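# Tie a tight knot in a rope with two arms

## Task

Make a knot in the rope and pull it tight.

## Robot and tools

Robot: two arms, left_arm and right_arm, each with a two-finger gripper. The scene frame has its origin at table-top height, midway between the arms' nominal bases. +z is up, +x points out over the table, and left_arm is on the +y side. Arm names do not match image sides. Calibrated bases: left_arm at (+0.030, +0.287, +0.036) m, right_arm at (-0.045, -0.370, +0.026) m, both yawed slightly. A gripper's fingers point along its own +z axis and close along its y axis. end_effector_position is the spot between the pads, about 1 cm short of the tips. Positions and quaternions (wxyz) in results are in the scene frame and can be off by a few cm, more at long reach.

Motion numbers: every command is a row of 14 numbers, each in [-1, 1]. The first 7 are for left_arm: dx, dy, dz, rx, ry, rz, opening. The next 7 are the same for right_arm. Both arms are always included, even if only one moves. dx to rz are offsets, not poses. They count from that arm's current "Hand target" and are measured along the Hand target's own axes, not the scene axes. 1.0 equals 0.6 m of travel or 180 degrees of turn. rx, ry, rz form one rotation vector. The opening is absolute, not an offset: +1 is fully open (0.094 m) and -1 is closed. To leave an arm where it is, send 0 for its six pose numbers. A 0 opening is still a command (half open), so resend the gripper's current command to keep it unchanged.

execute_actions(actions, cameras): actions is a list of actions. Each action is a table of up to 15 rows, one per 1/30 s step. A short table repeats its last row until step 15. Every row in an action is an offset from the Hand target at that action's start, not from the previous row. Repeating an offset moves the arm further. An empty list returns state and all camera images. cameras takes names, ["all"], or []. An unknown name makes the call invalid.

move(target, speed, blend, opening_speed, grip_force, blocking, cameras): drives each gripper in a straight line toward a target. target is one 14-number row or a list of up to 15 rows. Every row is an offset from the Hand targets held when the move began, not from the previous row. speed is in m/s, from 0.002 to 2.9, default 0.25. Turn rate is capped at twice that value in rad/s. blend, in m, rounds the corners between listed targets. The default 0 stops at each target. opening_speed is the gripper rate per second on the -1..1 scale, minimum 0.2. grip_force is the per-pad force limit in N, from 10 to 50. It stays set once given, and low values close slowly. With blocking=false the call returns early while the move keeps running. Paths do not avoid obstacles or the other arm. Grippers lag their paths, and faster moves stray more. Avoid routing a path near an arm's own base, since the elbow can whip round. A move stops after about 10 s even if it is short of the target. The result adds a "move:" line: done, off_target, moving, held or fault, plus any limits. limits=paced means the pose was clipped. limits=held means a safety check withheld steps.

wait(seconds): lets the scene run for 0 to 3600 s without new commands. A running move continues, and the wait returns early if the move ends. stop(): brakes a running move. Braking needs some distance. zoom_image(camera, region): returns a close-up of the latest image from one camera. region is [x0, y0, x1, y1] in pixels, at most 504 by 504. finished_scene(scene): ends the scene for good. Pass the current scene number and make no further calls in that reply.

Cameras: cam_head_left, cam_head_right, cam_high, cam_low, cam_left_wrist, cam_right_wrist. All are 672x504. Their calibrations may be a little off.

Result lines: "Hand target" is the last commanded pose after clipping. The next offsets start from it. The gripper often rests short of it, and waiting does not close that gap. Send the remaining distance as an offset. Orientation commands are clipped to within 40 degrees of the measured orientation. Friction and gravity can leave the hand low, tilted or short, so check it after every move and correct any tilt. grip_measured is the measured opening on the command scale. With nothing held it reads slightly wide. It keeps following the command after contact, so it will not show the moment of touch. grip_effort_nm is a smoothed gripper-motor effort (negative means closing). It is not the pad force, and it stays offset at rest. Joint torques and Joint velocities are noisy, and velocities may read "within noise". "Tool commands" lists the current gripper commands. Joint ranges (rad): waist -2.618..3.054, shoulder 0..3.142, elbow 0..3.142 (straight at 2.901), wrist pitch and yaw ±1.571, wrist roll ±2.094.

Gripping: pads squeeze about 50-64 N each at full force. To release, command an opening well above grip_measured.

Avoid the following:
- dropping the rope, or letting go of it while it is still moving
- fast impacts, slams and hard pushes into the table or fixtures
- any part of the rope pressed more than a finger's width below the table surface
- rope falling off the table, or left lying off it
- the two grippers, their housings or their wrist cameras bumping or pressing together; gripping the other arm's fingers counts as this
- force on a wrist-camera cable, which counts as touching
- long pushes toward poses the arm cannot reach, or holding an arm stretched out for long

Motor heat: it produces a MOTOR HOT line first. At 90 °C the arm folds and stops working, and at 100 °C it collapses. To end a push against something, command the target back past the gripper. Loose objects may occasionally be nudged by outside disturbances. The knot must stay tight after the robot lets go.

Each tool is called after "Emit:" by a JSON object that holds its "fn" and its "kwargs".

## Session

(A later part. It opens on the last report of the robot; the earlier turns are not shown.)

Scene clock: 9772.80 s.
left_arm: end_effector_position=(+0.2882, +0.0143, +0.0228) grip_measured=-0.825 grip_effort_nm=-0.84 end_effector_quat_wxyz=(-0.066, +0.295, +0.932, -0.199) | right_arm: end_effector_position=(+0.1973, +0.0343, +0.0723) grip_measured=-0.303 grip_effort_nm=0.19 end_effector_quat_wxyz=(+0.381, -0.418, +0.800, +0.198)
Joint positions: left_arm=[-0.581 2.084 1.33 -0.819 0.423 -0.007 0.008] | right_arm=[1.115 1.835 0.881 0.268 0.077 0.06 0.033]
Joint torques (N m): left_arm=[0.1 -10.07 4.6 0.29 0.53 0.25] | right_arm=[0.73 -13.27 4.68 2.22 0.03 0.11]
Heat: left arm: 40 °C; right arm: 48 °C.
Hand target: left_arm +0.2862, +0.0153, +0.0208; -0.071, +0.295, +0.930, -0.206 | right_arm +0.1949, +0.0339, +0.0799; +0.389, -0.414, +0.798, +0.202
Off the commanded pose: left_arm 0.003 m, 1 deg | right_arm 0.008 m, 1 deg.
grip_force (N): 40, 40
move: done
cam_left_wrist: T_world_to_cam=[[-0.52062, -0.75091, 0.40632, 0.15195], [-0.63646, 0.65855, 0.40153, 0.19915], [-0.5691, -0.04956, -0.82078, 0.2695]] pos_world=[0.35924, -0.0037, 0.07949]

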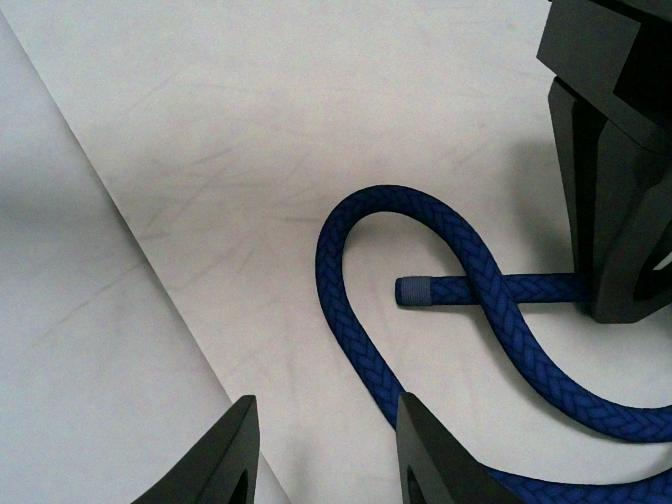

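Emit:
{"fn": "move", "kwargs": {"target": [0,0,0,0,0,0,-0.95,-0.0538,-0.0523,0.0822,0.2796,0.058,0.2699,-0.4], "speed": 0.15, "cameras": ["cam_left_wrist","cam_head_right"]}}

Scene clock: 9850.73 s.
left_arm: end_effector_position=(+0.2882, +0.0143, +0.0228) grip_measured=-0.825 grip_effort_nm=-0.84 end_effector_quat_wxyz=(-0.066, +0.295, +0.932, -0.199) | right_arm: end_effector_position=(+0.2517, +0.0671, +0.0844) grip_measured=-0.397 grip_effort_nm=-0.12 end_effector_quat_wxyz=(+0.340, +0.120, +0.932, -0.030)
Joint positions: left_arm=[-0.581 2.084 1.33 -0.819 0.423 -0.007 0.008] | right_arm=[1.24 2.525 2.282 -1.188 0.685 1.393 0.028]
Joint torques (N m): left_arm=[0.06 -10.1 4.7 0.3 0.53 0.23] | right_arm=[-0.44 -14.49 7.86 0.4 0.39 0.1]
Heat: left arm: 40 °C; right arm: 54 °C.
Hand target: left_arm +0.2862, +0.0153, +0.0208; -0.071, +0.295, +0.930, -0.206 | right_arm +0.2544, +0.0638, +0.0751; +0.339, +0.123, +0.932, -0.045
Off the commanded pose: left_arm 0.003 m, 1 deg | right_arm 0.010 m, 2 deg.
grip_force (N): 40, 40
move: done
cam_left_wrist: T_world_to_cam=[[-0.52062, -0.75091, 0.40632, 0.15195], [-0.63646, 0.65855, 0.40153, 0.19915], [-0.5691, -0.04956, -0.82078, 0.2695]] pos_world=[0.35924, -0.0037, 0.07949]
Images, in order (width x height): cam_head_right 672x504, cam_left_wrist 672x504.

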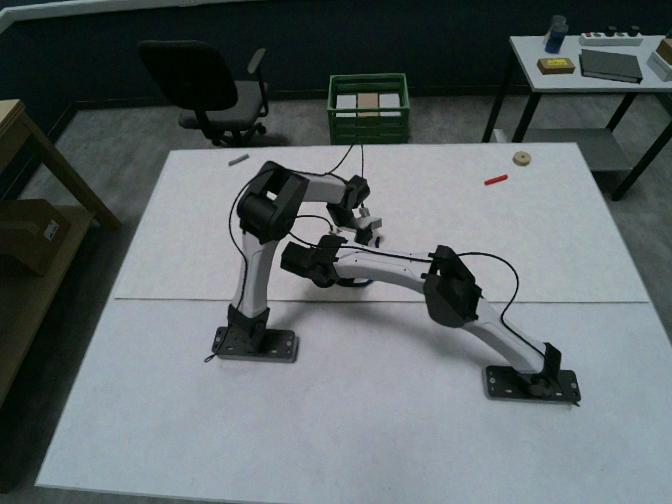

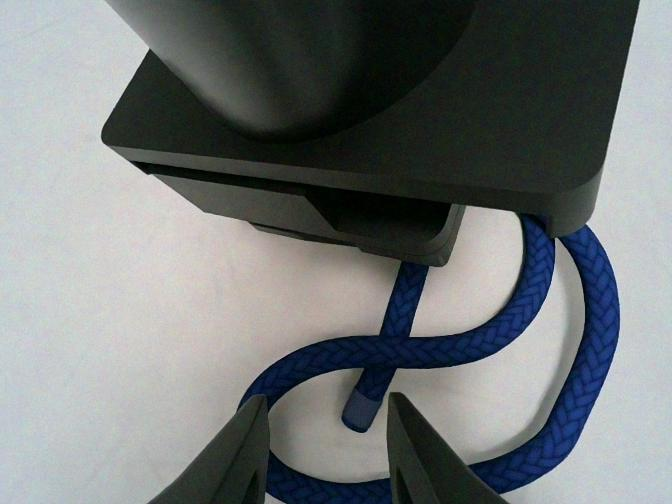

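Emit:
{"fn": "move", "kwargs": {"target": [0,0,0,0,0,0,-0.95,0.0475,-0.0208,0.0565,0,0,0,-0.4], "speed": 0.1, "cameras": ["cam_left_wrist"]}}

Scene clock: 9865.97 s.
left_arm: end_effector_position=(+0.2882, +0.0143, +0.0228) grip_measured=-0.825 grip_effort_nm=-0.84 end_effector_quat_wxyz=(-0.066, +0.295, +0.932, -0.199) | right_arm: end_effector_position=(+0.2462, +0.0531, +0.0306) grip_measured=-0.397 grip_effort_nm=-0.12 end_effector_quat_wxyz=(+0.336, +0.116, +0.934, -0.050)
Joint positions: left_arm=[-0.581 2.084 1.33 -0.819 0.423 -0.007 0.008] | right_arm=[1.24 2.525 2.071 -1.022 0.687 1.399 0.028]
Joint torques (N m): left_arm=[0.08 -10.1 4.67 0.3 0.53 0.23] | right_arm=[-0.66 -17.92 4.67 0.77 0.39 0.01]
Heat: left arm: 40 °C; right arm: 58 °C.
Hand target: left_arm +0.2862, +0.0153, +0.0208; -0.071, +0.295, +0.930, -0.206 | right_arm +0.2511, +0.0518, +0.0308; +0.339, +0.123, +0.932, -0.045
Off the commanded pose: left_arm 0.003 m, 1 deg | right_arm 0.005 m, 1 deg.
grip_force (N): 40, 40
move: done
cam_left_wrist: T_world_to_cam=[[-0.52062, -0.75091, 0.40632, 0.15195], [-0.63646, 0.65855, 0.40153, 0.19915], [-0.5691, -0.04956, -0.82078, 0.2695]] pos_world=[0.35924, -0.0037, 0.07949]

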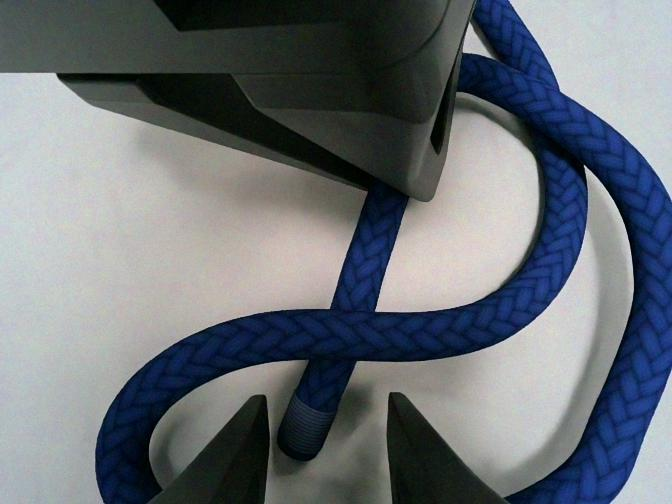

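Emit:
{"fn": "move", "kwargs": {"target": [[0,0,0,0,0,0,-0.95,0.0183,0.0077,0.0142,0,0,0,-0.4],[0,0,0,0,0,0,-0.95,0.0183,0.0077,0.0142,0,0,0,-0.95]], "speed": 0.08, "opening_speed": 0.6, "cameras": ["cam_left_wrist"]}}

Scene clock: 9882.87 s.
left_arm: end_effector_position=(+0.2886, +0.0147, +0.0228) grip_measured=-0.825 grip_effort_nm=-0.84 end_effector_quat_wxyz=(-0.066, +0.294, +0.933, -0.199) | right_arm: end_effector_position=(+0.2477, +0.0569, +0.0310) grip_measured=-0.848 grip_effort_nm=-0.77 end_effector_quat_wxyz=(+0.338, +0.121, +0.933, -0.040)
Joint positions: left_arm=[-0.58 2.084 1.33 -0.819 0.423 -0.007 0.008] | right_arm=[1.24 2.525 2.071 -1.002 0.687 1.402 0.007]
Joint torques (N m): left_arm=[-0.03 -10.1 4.6 0.29 0.54 0.25] | right_arm=[-0.06 -14.43 5.81 0.8 0.39 0.08]
Heat: left arm: 40 °C; right arm: 64 °C.
Hand target: left_arm +0.2862, +0.0153, +0.0208; -0.071, +0.295, +0.930, -0.206 | right_arm +0.2495, +0.0570, +0.0172; +0.339, +0.123, +0.932, -0.045
Off the commanded pose: left_arm 0.003 m, 1 deg | right_arm 0.014 m, 1 deg.
grip_force (N): 40, 40
move: off_target (right_arm); target 2's new opening was sent with right_arm's hand 0.014 m and 1 deg from that target
cam_left_wrist: T_world_to_cam=[[-0.51946, -0.75171, 0.40632, 0.15216], [-0.63749, 0.65756, 0.40152, 0.19951], [-0.56901, -0.05045, -0.82078, 0.26978]] pos_world=[0.35973, -0.0032, 0.07949]

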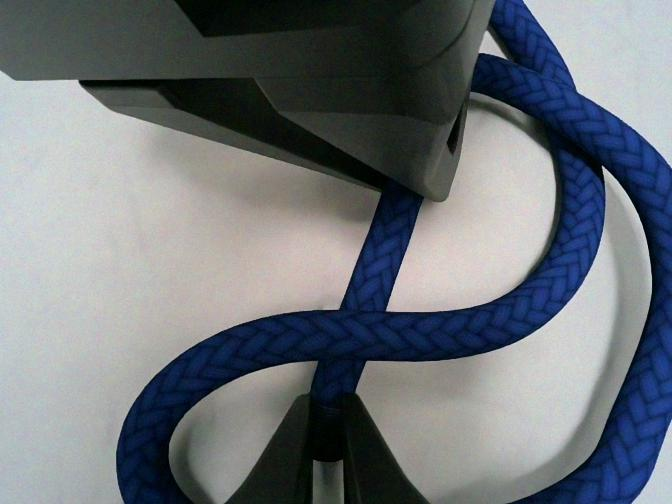

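Emit:
{"fn": "move", "kwargs": {"target": [[0,0,0,0,0,0,-0.95,0,0,0,0,0,0,-0.45],[0,0,0,0,0,0,-0.95,0.008,0,0.009,0,0,0,-0.45],[0,0,0,0,0,0,-0.95,0.008,0,0.009,0,0,0,-0.95]], "speed": 0.08, "opening_speed": 0.8, "cameras": ["cam_left_wrist"]}}

Scene clock: 9896.07 s.
left_arm: end_effector_position=(+0.2888, +0.0146, +0.0228) grip_measured=-0.825 grip_effort_nm=-0.84 end_effector_quat_wxyz=(-0.065, +0.294, +0.933, -0.199) | right_arm: end_effector_position=(+0.2489, +0.0598, +0.0290) grip_measured=-0.844 grip_effort_nm=-0.77 end_effector_quat_wxyz=(+0.340, +0.124, +0.932, -0.034)
Joint positions: left_arm=[-0.58 2.084 1.33 -0.818 0.423 -0.007 0.008] | right_arm=[1.24 2.53 2.071 -0.984 0.687 1.404 0.007]
Joint torques (N m): left_arm=[-0.1 -9.99 4.63 0.29 0.53 0.22] | right_arm=[-0.05 -14.13 4.7 0.86 0.39 0.05]
Heat: left arm: 40 °C; right arm: 63 °C.
Hand target: left_arm +0.2862, +0.0153, +0.0208; -0.071, +0.295, +0.930, -0.206 | right_arm +0.2493, +0.0571, +0.0099; +0.339, +0.123, +0.932, -0.045
Off the commanded pose: left_arm 0.003 m, 1 deg | right_arm 0.019 m, 1 deg.
grip_force (N): 40, 40
move: off_target (right_arm); target 3's new opening was sent with right_arm's hand 0.019 m and 1 deg from that target
cam_left_wrist: T_world_to_cam=[[-0.51983, -0.75144, 0.40633, 0.15228], [-0.63783, 0.65783, 0.40055, 0.19984], [-0.56829, -0.05095, -0.82125, 0.2696]] pos_world=[0.35984, -0.0033, 0.07949]

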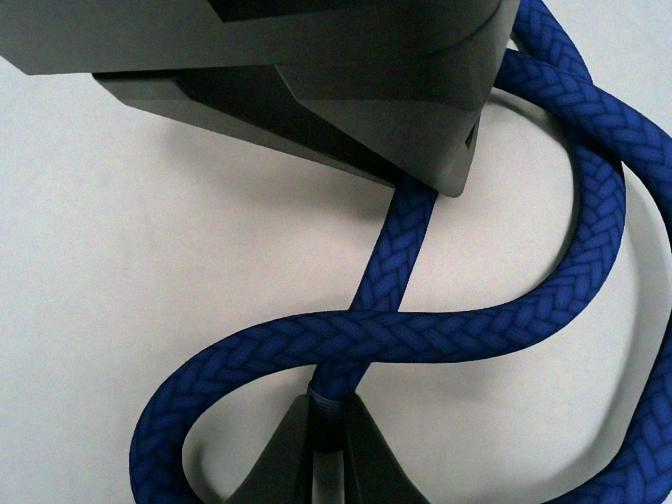

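Emit:
{"fn": "move", "kwargs": {"target": [[0,0,0,0,0,0,-0.2,0,0,0,0,0,0,-0.95],[0,0,-0.16,0,0,0,-0.2,0,0,0,0,0,0,-0.95],[0,0,-0.2,0,0,0,-0.2,-0.1072,0,-0.1277,0,0,0,-0.95]], "speed": 0.12, "opening_speed": 0.6, "cameras": ["cam_left_wrist","cam_right_wrist","cam_head_right"]}}

Scene clock: 9922.13 s.
left_arm: end_effector_position=(+0.3100, +0.0550, +0.1135) grip_measured=-0.202 grip_effort_nm=0.11 end_effector_quat_wxyz=(-0.094, +0.288, +0.930, -0.207) | right_arm: end_effector_position=(+0.2478, +0.0572, +0.1003) grip_measured=-0.847 grip_effort_nm=-0.81 end_effector_quat_wxyz=(+0.336, +0.119, +0.933, -0.049)
Joint positions: left_arm=[-0.445 2.02 1.603 -1.271 0.444 0.144 0.037] | right_arm=[1.24 2.52 2.338 -1.295 0.688 1.406 0.007]
Joint torques (N m): left_arm=[0.2 -13.44 8.27 -0.1 0.28 0.24] | right_arm=[-0.03 -18.03 7.87 0.33 0.38 0.02]
Heat: left arm: 41 °C; right arm: 61 °C.
Hand target: left_arm +0.3168, +0.0562, +0.1294; -0.071, +0.295, +0.930, -0.206 | right_arm +0.2493, +0.0571, +0.1100; +0.339, +0.123, +0.932, -0.045
Off the commanded pose: left_arm 0.017 m, 3 deg | right_arm 0.010 m, 1 deg.
grip_force (N): 40, 40
move: off_target (left_arm)
cam_left_wrist: T_world_to_cam=[[-0.49474, -0.75237, 0.43495, 0.14586], [-0.61245, 0.65693, 0.43971, 0.13815], [-0.61655, -0.04884, -0.7858, 0.36902]] pos_world=[0.38429, 0.03701, 0.16579]
cam_right_wrist: T_world_to_cam=[[-0.25473, -0.96659, 0.02838, 0.11201], [-0.93164, 0.23744, -0.27509, 0.28546], [0.25916, -0.09651, -0.961, 0.1277]] pos_world=[0.26138, 0.05281, 0.19807]
Images, in order (width x height): cam_head_right 672x504, cam_left_wrist 672x504, cam_right_wrist 672x504.

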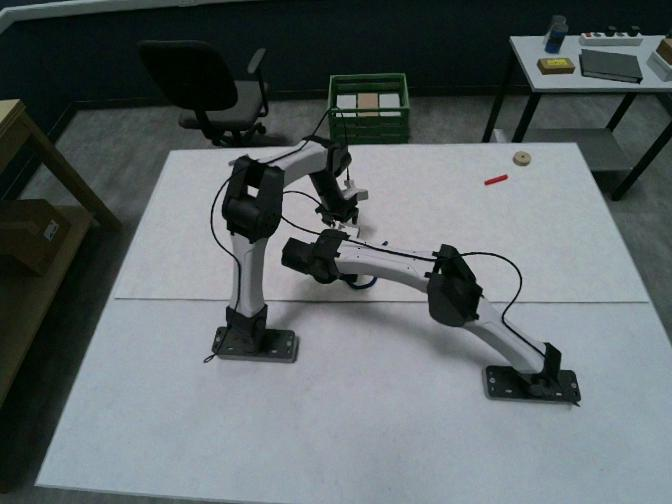

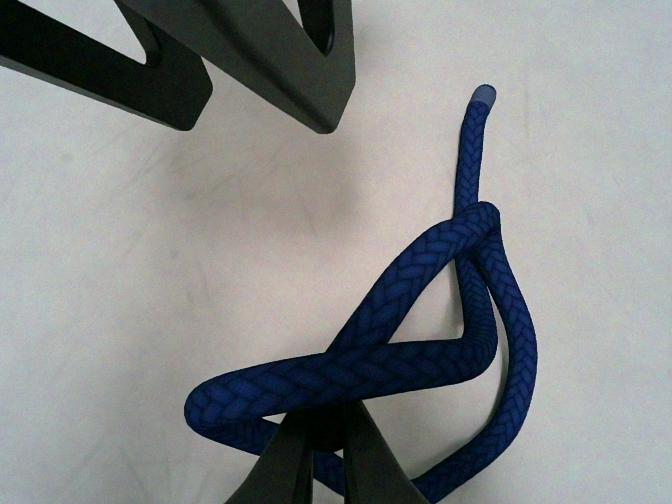

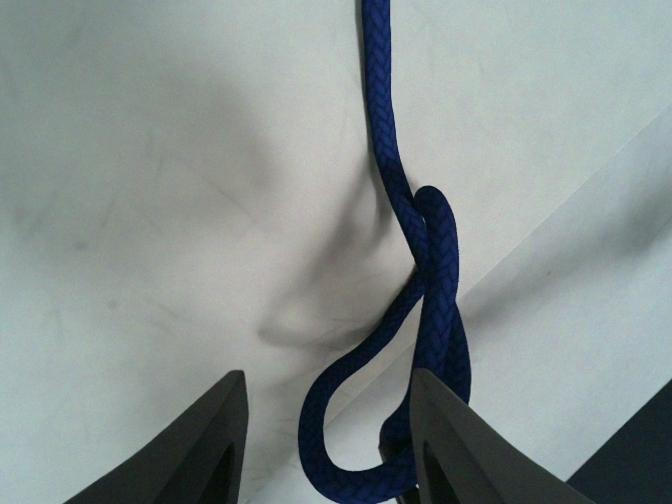

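Emit:
{"fn": "move", "kwargs": {"target": [-0.1278,-0.0872,0.0948,-0.1386,-0.022,-0.0832,-0.3,0,0,0,0,0,0,-0.95], "speed": 0.15, "cameras": ["cam_right_wrist"]}}

Scene clock: 9972.97 s.
left_arm: end_effector_position=(+0.3206, -0.0099, +0.1093) grip_measured=-0.298 grip_effort_nm=-0.10 end_effector_quat_wxyz=(-0.037, +0.231, +0.968, -0.087) | right_arm: end_effector_position=(+0.2477, +0.0569, +0.1002) grip_measured=-0.847 grip_effort_nm=-0.81 end_effector_quat_wxyz=(+0.336, +0.119, +0.933, -0.049)
Joint positions: left_arm=[-0.677 2.124 1.804 -1.234 0.189 -0.249 0.033] | right_arm=[1.24 2.52 2.338 -1.296 0.688 1.406 0.007]
Joint torques (N m): left_arm=[0.35 -12.31 5.24 0.31 0.35 0.17] | right_arm=[-0.09 -18.07 7.9 0.34 0.38 0.03]
Heat: left arm: 48 °C; right arm: 74 °C.
Hand target: left_arm +0.3200, -0.0069, +0.1103; -0.040, +0.232, +0.968, -0.091 (not the last commanded pose) | right_arm +0.2493, +0.0570, +0.1100; +0.339, +0.123, +0.932, -0.045
Off the commanded pose: left_arm 0.041 m, 13 deg | right_arm 0.010 m, 1 deg.
grip_force (N): 40, 40
move: held (left_arm; a check stopped the path); limits=held
pose unreachable (left arm): on one or more control steps of this call, first in action 0 (counted from 0), this arm could not follow its commanded pose, so it was not sent that pose on those steps. It may still have moved: this result reports where it is.
cause: moving toward the commanded pose would bring a part of the arm too close to another arm (this arm's upper arm (the part past joint 2) and the right arm's wrist (the part past joint 4), along the way the arms are being sent, or toward where that arm still pushes).
pose unreachable (right arm): on one or more control steps of this call, first in action 0 (counted from 0), this arm could not follow its commanded pose, so it was not sent that pose on those steps. It may still have moved: this result reports where it is.
cause: moving toward the commanded pose would bring a part of the arm too close to another arm (this arm's wrist (the part past joint 4) and the left arm's upper arm (the part past joint 2), along the way the arms are being sent, or toward where that arm still pushes).
cam_right_wrist: T_world_to_cam=[[-0.25467, -0.96657, 0.02983, 0.1116], [-0.9318, 0.23702, -0.2749, 0.28551], [0.25864, -0.0978, -0.96101, 0.1279]] pos_world=[0.26138, 0.05271, 0.19807]

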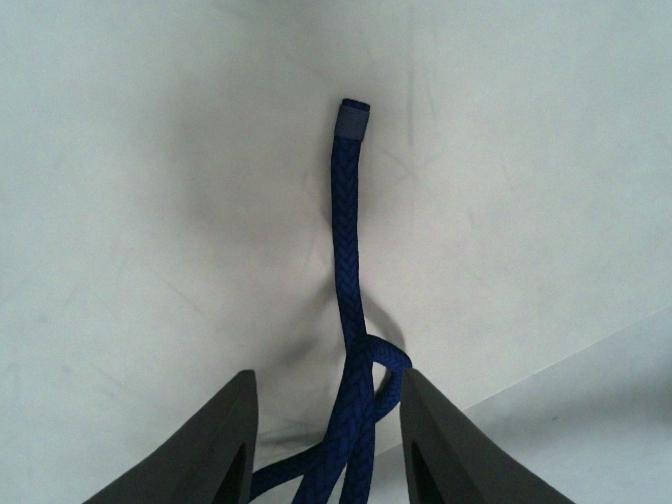

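Emit:
{"fn": "move", "kwargs": {"target": [0,0,0,0,0,0,-0.3,0.0903,-0.2043,-0.0758,0,0,0,-0.95], "speed": 0.15, "cameras": ["cam_right_wrist","cam_head_right"]}}

Emit:
{"fn": "zoom_image", "kwargs": {"camera": "cam_head_right", "region": [300, 190, 460, 310]}}

Scene clock: 9985.77 s.
left_arm: end_effector_position=(+0.3206, -0.0099, +0.1093) grip_measured=-0.298 grip_effort_nm=-0.10 end_effector_quat_wxyz=(-0.036, +0.232, +0.968, -0.087) | right_arm: end_effector_position=(+0.1500, -0.0457, +0.1031) grip_measured=-0.847 grip_effort_nm=-0.81 end_effector_quat_wxyz=(+0.332, +0.117, +0.934, -0.063)
Joint positions: left_arm=[-0.677 2.124 1.804 -1.234 0.189 -0.248 0.033] | right_arm=[1.381 2.003 1.492 -1.115 0.688 1.597 0.007]
Joint torques (N m): left_arm=[0.27 -12.34 5.19 0.3 0.32 0.21] | right_arm=[0.7 -14.94 4.4 0.42 0.45 0.11]
Heat: left arm: 47 °C; right arm: 75 °C. Fold the right arm in close to its base, or ease its load, before you think long.
Hand target: left_arm +0.3200, -0.0069, +0.1103; -0.040, +0.232, +0.968, -0.091 | right_arm +0.1492, -0.0430, +0.1101; +0.339, +0.123, +0.932, -0.045
Off the commanded pose: left_arm 0.003 m, 1 deg | right_arm 0.007 m, 2 deg.
MOTOR HOT: joint 2 (shoulder) of the right arm reports 75 °C; the controller's stop level is 90 °C. To cool a motor, set the load down, stop pushing, or move to a pose that needs little force.
grip_force (N): 40, 40
move: done
cam_right_wrist: T_world_to_cam=[[-0.26011, -0.96389, 0.05711, -0.01439], [-0.93336, 0.23584, -0.27057, 0.21926], [0.24733, -0.12368, -0.961, 0.14645]] pos_world=[0.16468, -0.04747, 0.20089]
Images, in order (width x height): cam_head_right 672x504, cam_right_wrist 672x504.

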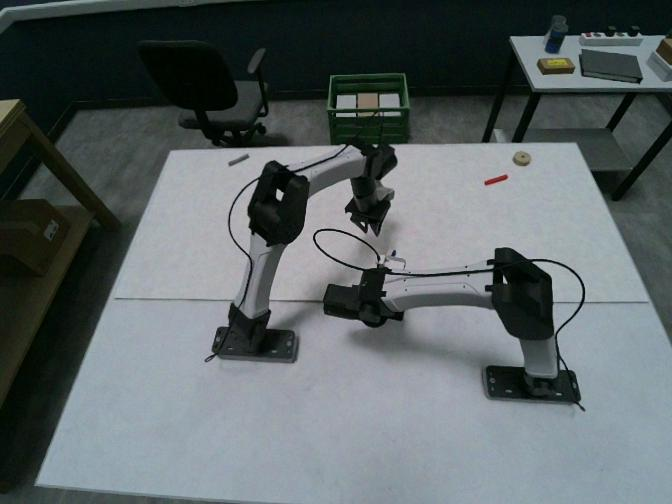

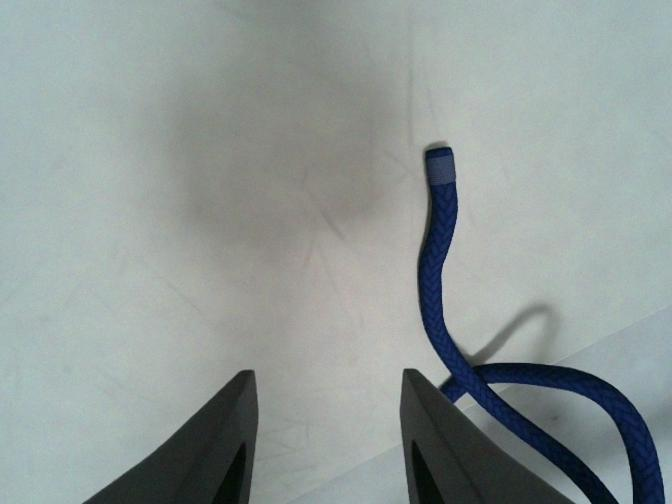

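Scaled by 3.150 from the camera's image (finer frame: 960x720).

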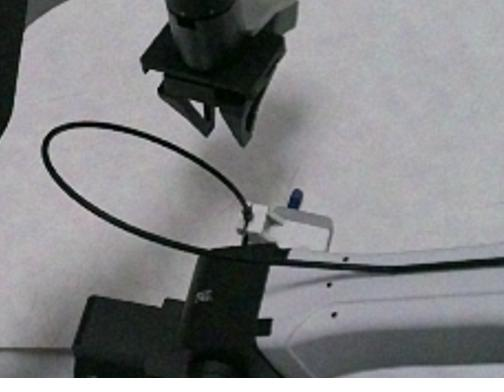

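Emit:
{"fn": "move", "kwargs": {"target": [0,0,0,0,0,0,-0.3,0.111,-0.2483,-0.006,0,0,0,-0.95], "speed": 0.15, "cameras": ["cam_head_right","cam_high"]}}

Emit:
{"fn": "zoom_image", "kwargs": {"camera": "cam_head_right", "region": [340, 230, 500, 350]}}

Scene clock: 9996.07 s.
left_arm: end_effector_position=(+0.3206, -0.0099, +0.1093) grip_measured=-0.298 grip_effort_nm=-0.10 end_effector_quat_wxyz=(-0.036, +0.232, +0.968, -0.087) | right_arm: end_effector_position=(+0.0617, -0.1733, +0.0703) grip_measured=-0.847 grip_effort_nm=-0.81 end_effector_quat_wxyz=(+0.343, +0.119, +0.930, -0.055)
Joint positions: left_arm=[-0.677 2.124 1.804 -1.234 0.189 -0.248 0.033] | right_arm=[1.636 1.61 0.832 -1.04 0.673 1.922 0.007]
Joint torques (N m): left_arm=[0.31 -12.33 5.14 0.28 0.31 0.21] | right_arm=[0.79 -8.53 3.62 -0.08 0.22 0.11]
Heat: left arm: 47 °C; right arm: 72 °C. Fold the right arm in close to its base, or ease its load, before you think long.
Hand target: left_arm +0.3200, -0.0069, +0.1103; -0.040, +0.232, +0.968, -0.091 | right_arm +0.0590, -0.1730, +0.0700; +0.339, +0.123, +0.932, -0.045
Off the commanded pose: left_arm 0.003 m, 1 deg | right_arm 0.003 m, 1 deg.
MOTOR HOT: still on. Joint 2 (shoulder) of the right arm reports 72 °C.
grip_force (N): 40, 40
move: done

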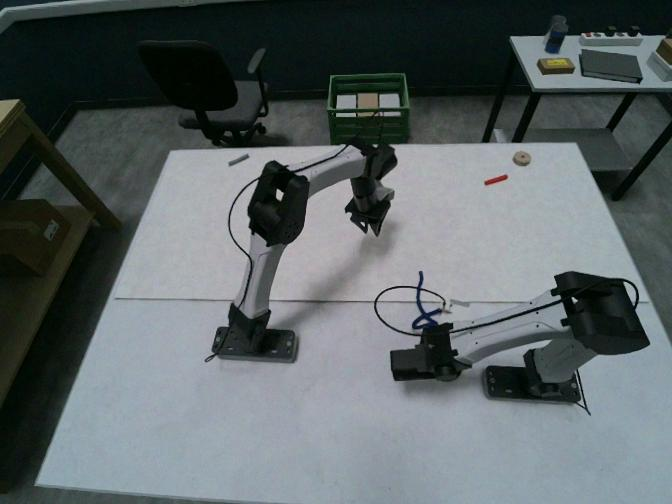

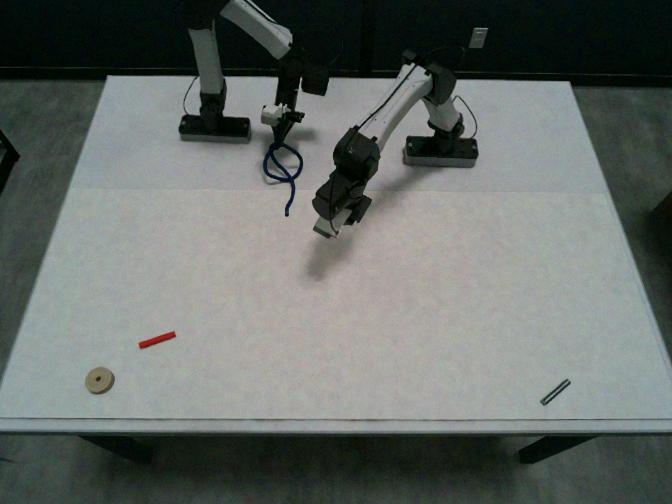

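Scaled by 3.150 from the camera's image (finer frame: 960x720).

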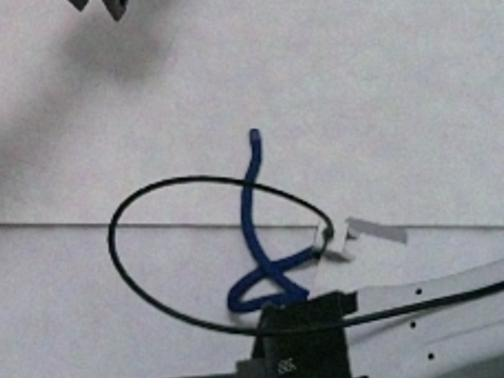

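Emit:
{"fn": "zoom_image", "kwargs": {"camera": "cam_high", "region": [220, 110, 350, 230]}}

Scaled by 3.877 from the camera's image (finer frame: 960x720).

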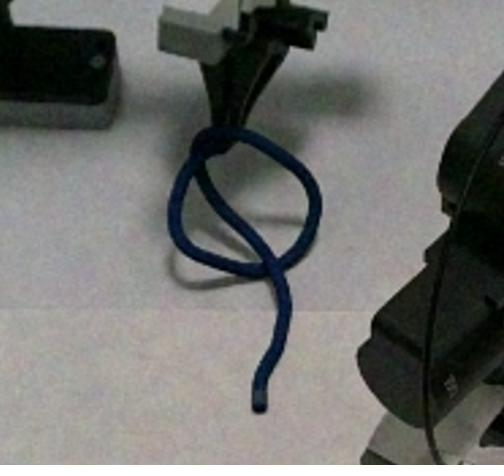

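Emit:
{"fn": "move", "kwargs": {"target": [0,0,0,0,0,0,-0.3,-0.013,0.1943,0.0108,0,0,0,-0.95], "speed": 0.15, "cameras": ["cam_high"]}}

Emit:
{"fn": "zoom_image", "kwargs": {"camera": "cam_high", "region": [240, 110, 370, 230]}}

Scene clock: 10021.73 s.
left_arm: end_effector_position=(+0.3206, -0.0099, +0.1093) grip_measured=-0.298 grip_effort_nm=-0.10 end_effector_quat_wxyz=(-0.036, +0.232, +0.968, -0.087) | right_arm: end_effector_position=(+0.0947, -0.0665, +0.0711) grip_measured=-0.847 grip_effort_nm=-0.81 end_effector_quat_wxyz=(+0.334, +0.124, +0.933, -0.041)
Joint positions: left_arm=[-0.677 2.124 1.804 -1.234 0.189 -0.248 0.033] | right_arm=[1.527 1.934 1.256 -1.019 0.677 1.782 0.007]
Joint torques (N m): left_arm=[0.34 -12.3 5.16 0.28 0.32 0.2] | right_arm=[-0.58 -8.95 6.68 0.03 0.44 -0.1]
Heat: left arm: 47 °C; right arm: 58 °C.
Hand target: left_arm +0.3200, -0.0069, +0.1103; -0.040, +0.232, +0.968, -0.091 | right_arm +0.0990, -0.0630, +0.0700; +0.339, +0.123, +0.932, -0.045
Off the commanded pose: left_arm 0.003 m, 1 deg | right_arm 0.006 m, 1 deg.
MOTOR HOT: cleared for the motors of the right arm.
grip_force (N): 40, 40
move: done

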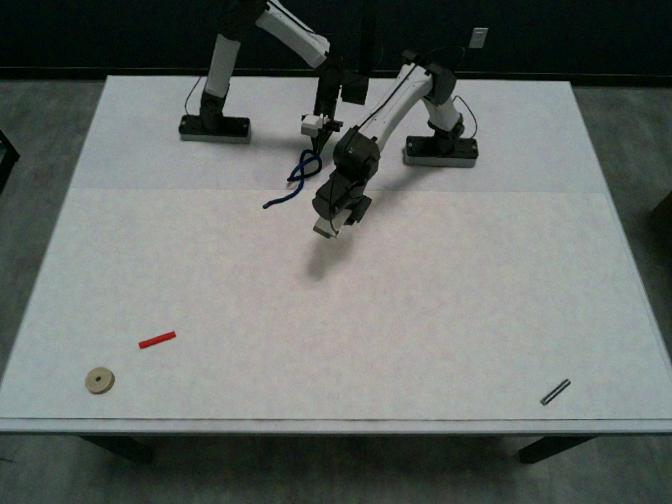

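Scaled by 3.877 from the camera's image (finer frame: 960x720).

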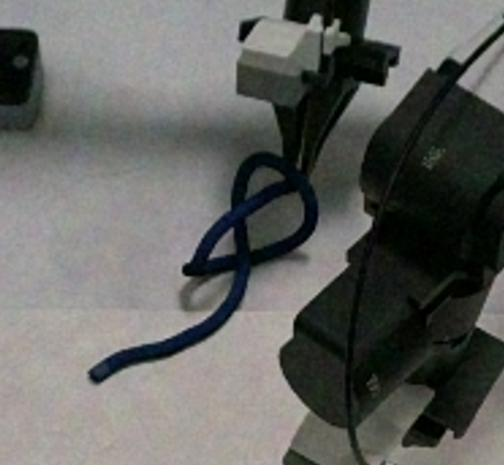

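Emit:
{"fn": "move", "kwargs": {"target": [[0.0183,-0.2198,0.0278,-0.0636,-0.003,0.0835,-0.3,0,0,0,0,0,0,-0.95],[0.1702,-0.2893,0.06,-0.0636,-0.003,0.0835,-0.3,0,0,0,0,0,0,-0.95]], "speed": 0.2, "blend": [0.03,0], "cameras": ["cam_right_wrist"]}}

Scene clock: 10066.07 s.
left_arm: end_effector_position=(+0.1449, -0.1141, +0.0994) grip_measured=-0.298 grip_effort_nm=-0.10 end_effector_quat_wxyz=(-0.022, +0.361, +0.932, +0.015) | right_arm: end_effector_position=(+0.0948, -0.0664, +0.0712) grip_measured=-0.847 grip_effort_nm=-0.81 end_effector_quat_wxyz=(+0.334, +0.124, +0.933, -0.041)
Joint positions: left_arm=[-1.245 2.211 1.914 -1.324 0.017 -0.543 0.033] | right_arm=[1.527 1.934 1.257 -1.019 0.677 1.781 0.007]
Joint torques (N m): left_arm=[-0.59 -15.84 5.12 0.35 -0.03 0.01] | right_arm=[-0.58 -8.99 6.74 0.02 0.44 -0.1]
Heat: left arm: 48 °C; right arm: 51 °C.
Hand target: left_arm +0.1482, -0.1181, +0.1121; +0.000, +0.359, +0.934, +0.001 | right_arm +0.0990, -0.0630, +0.0701; +0.339, +0.123, +0.932, -0.045
Off the commanded pose: left_arm 0.014 m, 3 deg | right_arm 0.006 m, 1 deg.
grip_force (N): 40, 40
move: off_target (left_arm)
cam_right_wrist: T_world_to_cam=[[-0.25804, -0.96608, 0.01033, -0.04389], [-0.93107, 0.24581, -0.2696, 0.16437], [0.25792, -0.07918, -0.96292, 0.12887]] pos_world=[0.10848, -0.0726, 0.16886]

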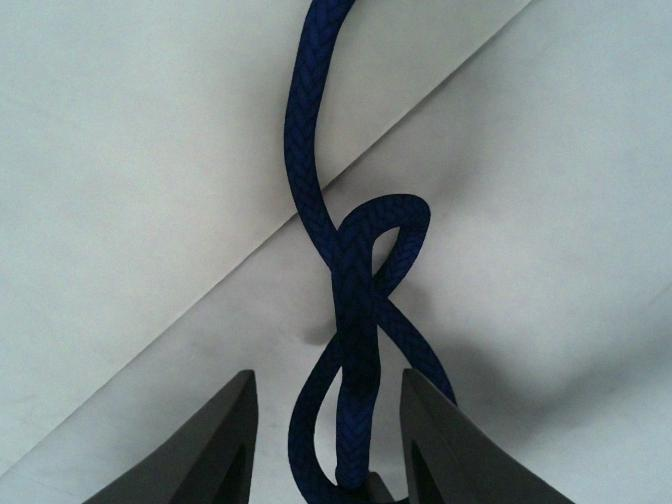

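Emit:
{"fn": "move", "kwargs": {"target": [[-0.0683,0.02,0.03,0,0,0,-0.3,0,0,0,0,0,0,-0.95],[-0.0683,0.02,0.12,0,0,0,-0.3,0,0,0,0,0,0,-0.95]], "speed": 0.15, "cameras": ["cam_right_wrist"]}}

Scene clock: 10088.50 s.
left_arm: end_effector_position=(+0.1833, -0.1355, +0.0463) grip_measured=-0.298 grip_effort_nm=-0.10 end_effector_quat_wxyz=(-0.006, +0.355, +0.935, -0.003) | right_arm: end_effector_position=(+0.0948, -0.0664, +0.0712) grip_measured=-0.847 grip_effort_nm=-0.81 end_effector_quat_wxyz=(+0.334, +0.124, +0.933, -0.041)
Joint positions: left_arm=[-1.178 2.333 1.909 -1.151 0.013 -0.491 0.033] | right_arm=[1.527 1.934 1.257 -1.019 0.677 1.781 0.007]
Joint torques (N m): left_arm=[-0.34 -12.14 5.22 0.42 -0.01 0.2] | right_arm=[-0.58 -9.01 6.74 0.02 0.44 -0.1]
Heat: left arm: 53 °C; right arm: 49 °C.
Hand target: left_arm +0.1867, -0.1366, +0.0402; +0.000, +0.358, +0.934, +0.000 | right_arm +0.0990, -0.0630, +0.0701; +0.339, +0.123, +0.932, -0.045
Off the commanded pose: left_arm 0.007 m, 1 deg | right_arm 0.006 m, 1 deg.
grip_force (N): 40, 40
move: done
cam_right_wrist: T_world_to_cam=[[-0.25804, -0.96608, 0.01033, -0.04389], [-0.93107, 0.24581, -0.2696, 0.16437], [0.25792, -0.07918, -0.96292, 0.12887]] pos_world=[0.10848, -0.0726, 0.16886]

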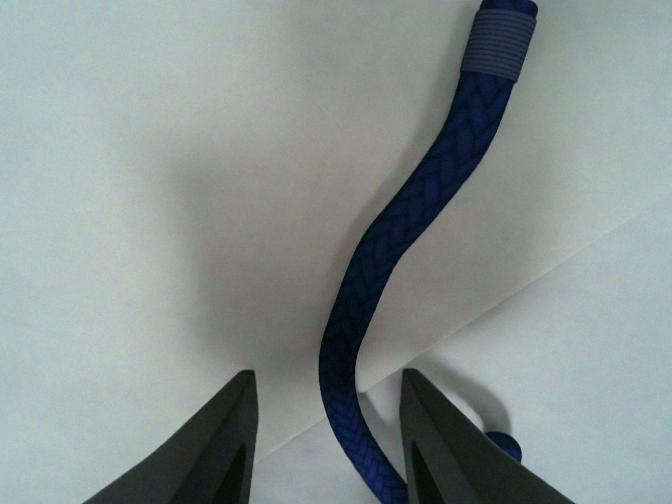

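Emit:
{"fn": "move", "kwargs": {"target": [[0,-0.008,0.058,0,0,0,-0.3,0,0,0,0,0,0,-0.95],[0,-0.008,0.058,0,0,0,-0.95,0,0,0,0,0,0,-0.95]], "speed": 0.12, "opening_speed": 0.8}}

Scene clock: 10096.53 s.
left_arm: end_effector_position=(+0.1837, -0.1370, +0.0180) grip_measured=-0.824 grip_effort_nm=-0.82 end_effector_quat_wxyz=(-0.006, +0.355, +0.935, -0.003) | right_arm: end_effector_position=(+0.0948, -0.0664, +0.0712) grip_measured=-0.847 grip_effort_nm=-0.81 end_effector_quat_wxyz=(+0.334, +0.124, +0.933, -0.041)
Joint positions: left_arm=[-1.178 2.368 1.854 -1.061 0.013 -0.491 0.008] | right_arm=[1.527 1.934 1.257 -1.019 0.677 1.781 0.007]
Joint torques (N m): left_arm=[-1.1 -10.85 4.81 0.61 -0.03 0.1] | right_arm=[-0.57 -9.01 6.72 0.03 0.45 -0.1]
Heat: left arm: 53 °C; right arm: 49 °C.
Hand target: left_arm +0.1836, -0.1402, +0.0054; +0.000, +0.358, +0.934, +0.000 | right_arm +0.0990, -0.0630, +0.0701; +0.339, +0.123, +0.932, -0.045
Off the commanded pose: left_arm 0.013 m, 1 deg | right_arm 0.006 m, 1 deg.
grip_force (N): 40, 40
move: off_target (left_arm); target 2's new opening was sent with left_arm's hand 0.014 m and 1 deg from that target

Emit:
{"fn": "move", "kwargs": {"target": [0.0147,0.2563,-0.04,0,0,0,-0.95,0.0572,-0.1933,0.0173,0,0,0,-0.95], "speed": 0.08, "cameras": ["cam_right_wrist","cam_high","cam_head_right"]}}

Emit:
{"fn": "zoom_image", "kwargs": {"camera": "cam_high", "region": [230, 110, 380, 240]}}

Scene clock: 10112.47 s.
left_arm: end_effector_position=(+0.2719, -0.0199, +0.0199) grip_measured=-0.826 grip_effort_nm=-0.84 end_effector_quat_wxyz=(-0.023, +0.356, +0.934, +0.002) | right_arm: end_effector_position=(+0.0532, -0.1715, +0.0406) grip_measured=-0.847 grip_effort_nm=-0.81 end_effector_quat_wxyz=(+0.345, +0.117, +0.929, -0.058)
Joint positions: left_arm=[-0.854 2.172 1.525 -0.965 0.02 -0.164 0.008] | right_arm=[1.675 1.706 0.79 -0.937 0.667 1.969 0.007]
Joint torques (N m): left_arm=[0.17 -14.53 4.51 0.35 -0.07 0.22] | right_arm=[0.76 -9.05 3.14 -0.1 0.18 0.11]
Heat: left arm: 52 °C; right arm: 49 °C.
Hand target: left_arm +0.2799, -0.0199, +0.0295; +0.000, +0.358, +0.934, +0.001 | right_arm +0.0500, -0.1700, +0.0400; +0.339, +0.123, +0.932, -0.045
Off the commanded pose: left_arm 0.012 m, 3 deg | right_arm 0.004 m, 2 deg.
grip_force (N): 40, 40
move: off_target (left_arm)
cam_right_wrist: T_world_to_cam=[[-0.25722, -0.96536, 0.04372, -0.15718], [-0.92619, 0.23337, -0.29614, 0.14194], [0.27568, -0.11667, -0.95414, 0.09418]] pos_world=[0.06507, -0.17388, 0.13876]
Images, in order (width x height): cam_head_right 672x504, cam_high 672x504, cam_right_wrist 672x504.

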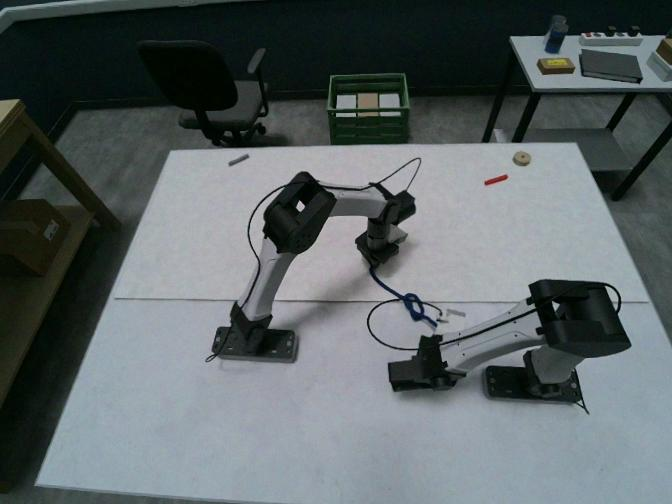

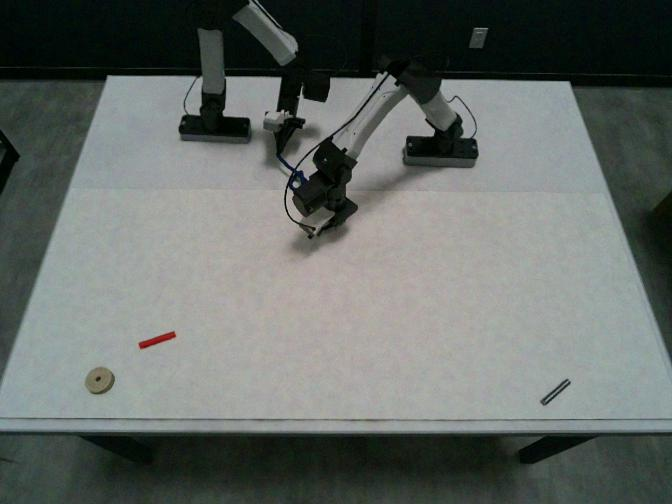

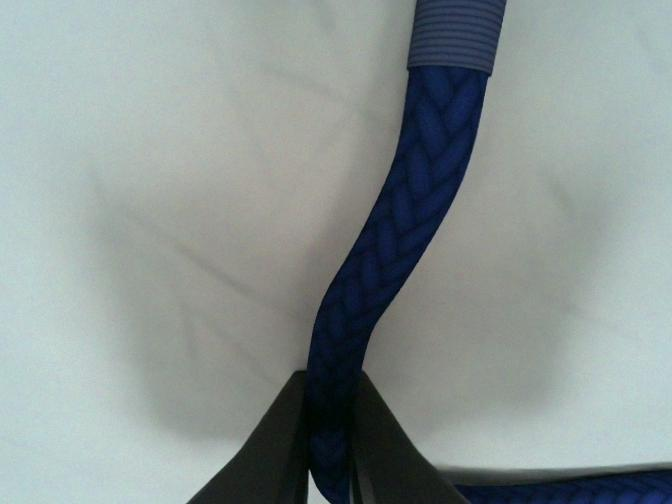

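Scaled by 3.360 from the camera's image (finer frame: 960x720).

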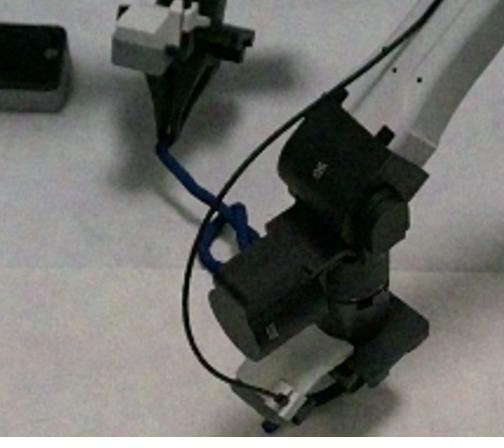

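Emit:
{"fn": "move", "kwargs": {"target": [-0.0565,0.2436,0,0,0,0,-0.95,0,0,0,0,0,0,-0.95], "speed": 0.06, "cameras": ["cam_head_right"]}}

Emit:
{"fn": "zoom_image", "kwargs": {"camera": "cam_head_right", "region": [320, 200, 470, 340]}}

Scene clock: 10129.20 s.
left_arm: end_effector_position=(+0.3685, +0.0530, +0.0287) grip_measured=-0.826 grip_effort_nm=-0.84 end_effector_quat_wxyz=(-0.040, +0.363, +0.930, -0.031) | right_arm: end_effector_position=(+0.0587, -0.1555, +0.0427) grip_measured=-0.849 grip_effort_nm=-0.81 end_effector_quat_wxyz=(+0.360, +0.126, +0.924, -0.018)
Joint positions: left_arm=[-0.533 2.26 1.706 -1.084 0.076 0.176 0.008] | right_arm=[1.675 1.702 0.79 -0.867 0.713 1.97 0.007]
Joint torques (N m): left_arm=[2.69 -10.89 9.01 0.51 -0.57 0.3] | right_arm=[0.59 -8.87 3.25 -0.68 -0.29 0.09]
Heat: left arm: 53 °C; right arm: 49 °C.
Hand target: left_arm +0.4029, +0.0660, +0.0296; +0.000, +0.358, +0.934, +0.000 | right_arm +0.0500, -0.1700, +0.0401; +0.339, +0.123, +0.932, -0.045
Off the commanded pose: left_arm 0.037 m, 6 deg | right_arm 0.017 m, 4 deg.
grip_force (N): 40, 40
move: off_target (left_arm)

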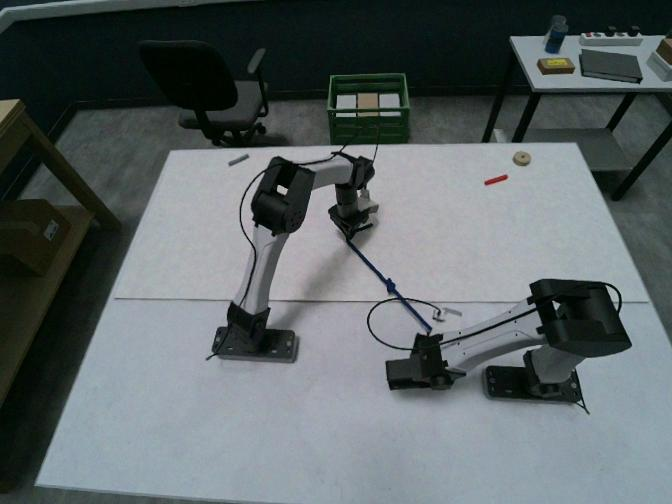

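Scaled by 3.360 from the camera's image (finer frame: 960x720).

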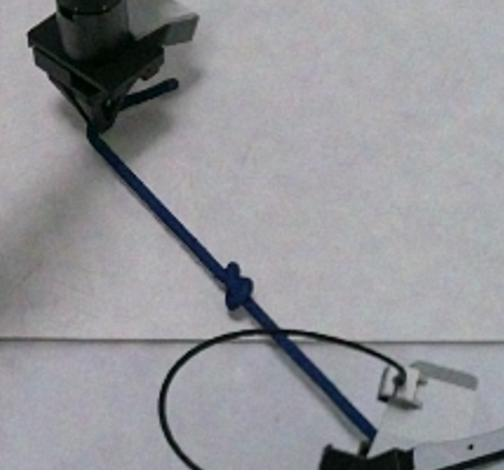

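Emit:
{"fn": "move", "kwargs": {"target": [[0.0292,-0.0622,0.0293,0,0,0,-0.95,0.0138,0.0245,0.0277,0,0,0,-0.95],[0.0292,-0.0622,0.0293,0,0,0,-0.3,0.0138,0.0245,0.0277,0,0,0,-0.3],[0.0292,-0.0622,-0.14,0,0,0,-0.3,-0.06,0.0245,-0.06,0,0,0,-0.3]], "speed": 0.08, "opening_speed": 0.4, "cameras": ["cam_head_right"]}}

Emit:
{"fn": "zoom_image", "kwargs": {"camera": "cam_head_right", "region": [320, 200, 470, 340]}}

Scene clock: 10154.37 s.
left_arm: end_effector_position=(+0.3600, +0.0529, +0.0943) grip_measured=-0.302 grip_effort_nm=0.11 end_effector_quat_wxyz=(-0.023, +0.358, +0.933, -0.002) | right_arm: end_effector_position=(+0.0579, -0.1591, +0.0841) grip_measured=-0.303 grip_effort_nm=0.19 end_effector_quat_wxyz=(+0.345, +0.118, +0.930, -0.049)
Joint positions: left_arm=[-0.571 2.152 1.8 -1.263 0.015 0.123 0.033] | right_arm=[1.654 1.628 0.914 -1.104 0.674 1.94 0.033]
Joint torques (N m): left_arm=[-0.83 -14.78 8.58 0 0 0.06] | right_arm=[-0.53 -8.87 6.34 -0.42 0.21 -0.06]
Heat: left arm: 52 °C; right arm: 47 °C.
Hand target: left_arm +0.3648, +0.0499, +0.1136; +0.000, +0.358, +0.934, +0.001 | right_arm +0.0582, -0.1570, +0.0907; +0.339, +0.123, +0.932, -0.045
Off the commanded pose: left_arm 0.020 m, 3 deg | right_arm 0.007 m, 1 deg.
grip_force (N): 40, 40
move: off_target (left_arm)

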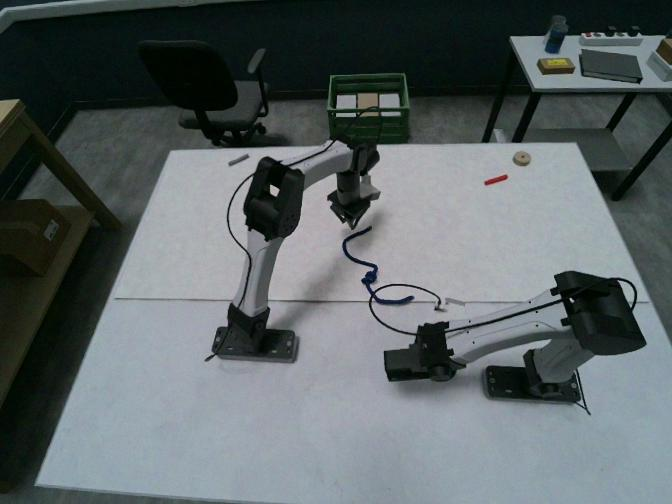

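Scaled by 3.360 from the camera's image (finer frame: 960x720).

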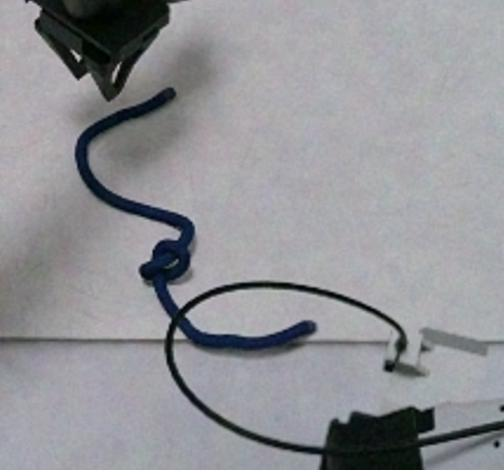

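Emit:
{"fn": "move", "kwargs": {"target": [0,0,-0.1,0,0,0,-0.3,-0.15,0,-0.1,0,0,0,-0.3], "speed": 0.15, "cameras": ["cam_high"]}}

Emit:
{"fn": "zoom_image", "kwargs": {"camera": "cam_high", "region": [260, 130, 400, 260]}}

Scene clock: 10174.93 s.
left_arm: end_effector_position=(+0.3630, +0.0508, +0.1627) grip_measured=-0.302 grip_effort_nm=0.11 end_effector_quat_wxyz=(-0.013, +0.358, +0.934, -0.004) | right_arm: end_effector_position=(+0.0847, -0.1639, +0.1867) grip_measured=-0.303 grip_effort_nm=0.19 end_effector_quat_wxyz=(+0.336, +0.121, +0.933, -0.047)
Joint positions: left_arm=[-0.571 2.152 2.072 -1.514 0.015 0.123 0.033] | right_arm=[1.531 1.476 1.204 -1.44 0.679 1.786 0.033]
Joint torques (N m): left_arm=[-0.87 -12.56 8.43 0.09 0 0.06] | right_arm=[-0.62 -7.2 7.31 -0.18 0.41 -0.09]
Heat: left arm: 53 °C; right arm: 48 °C.
Hand target: left_arm +0.3648, +0.0499, +0.1736; +0.000, +0.358, +0.934, +0.001 | right_arm +0.0875, -0.1648, +0.1945; +0.339, +0.123, +0.932, -0.045
Off the commanded pose: left_arm 0.011 m, 2 deg | right_arm 0.008 m, 0 deg.
grip_force (N): 40, 40
move: off_target (left_arm)

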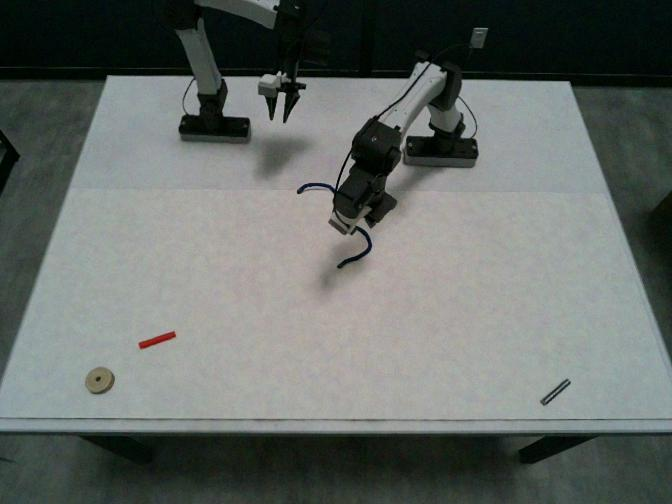

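Scaled by 3.600 from the camera's image (finer frame: 960x720).

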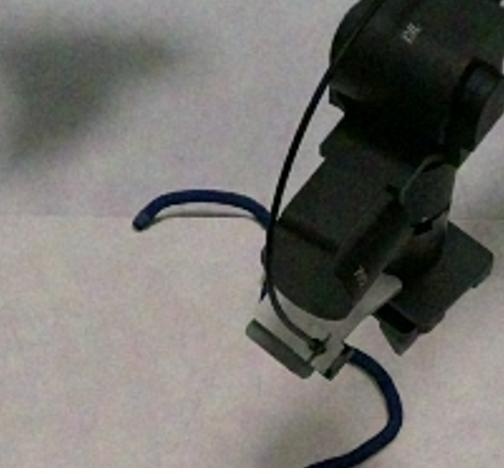

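Emit:
{"fn": "finished_scene", "kwargs": {"scene": 1}}

The scene is finished: the task was done.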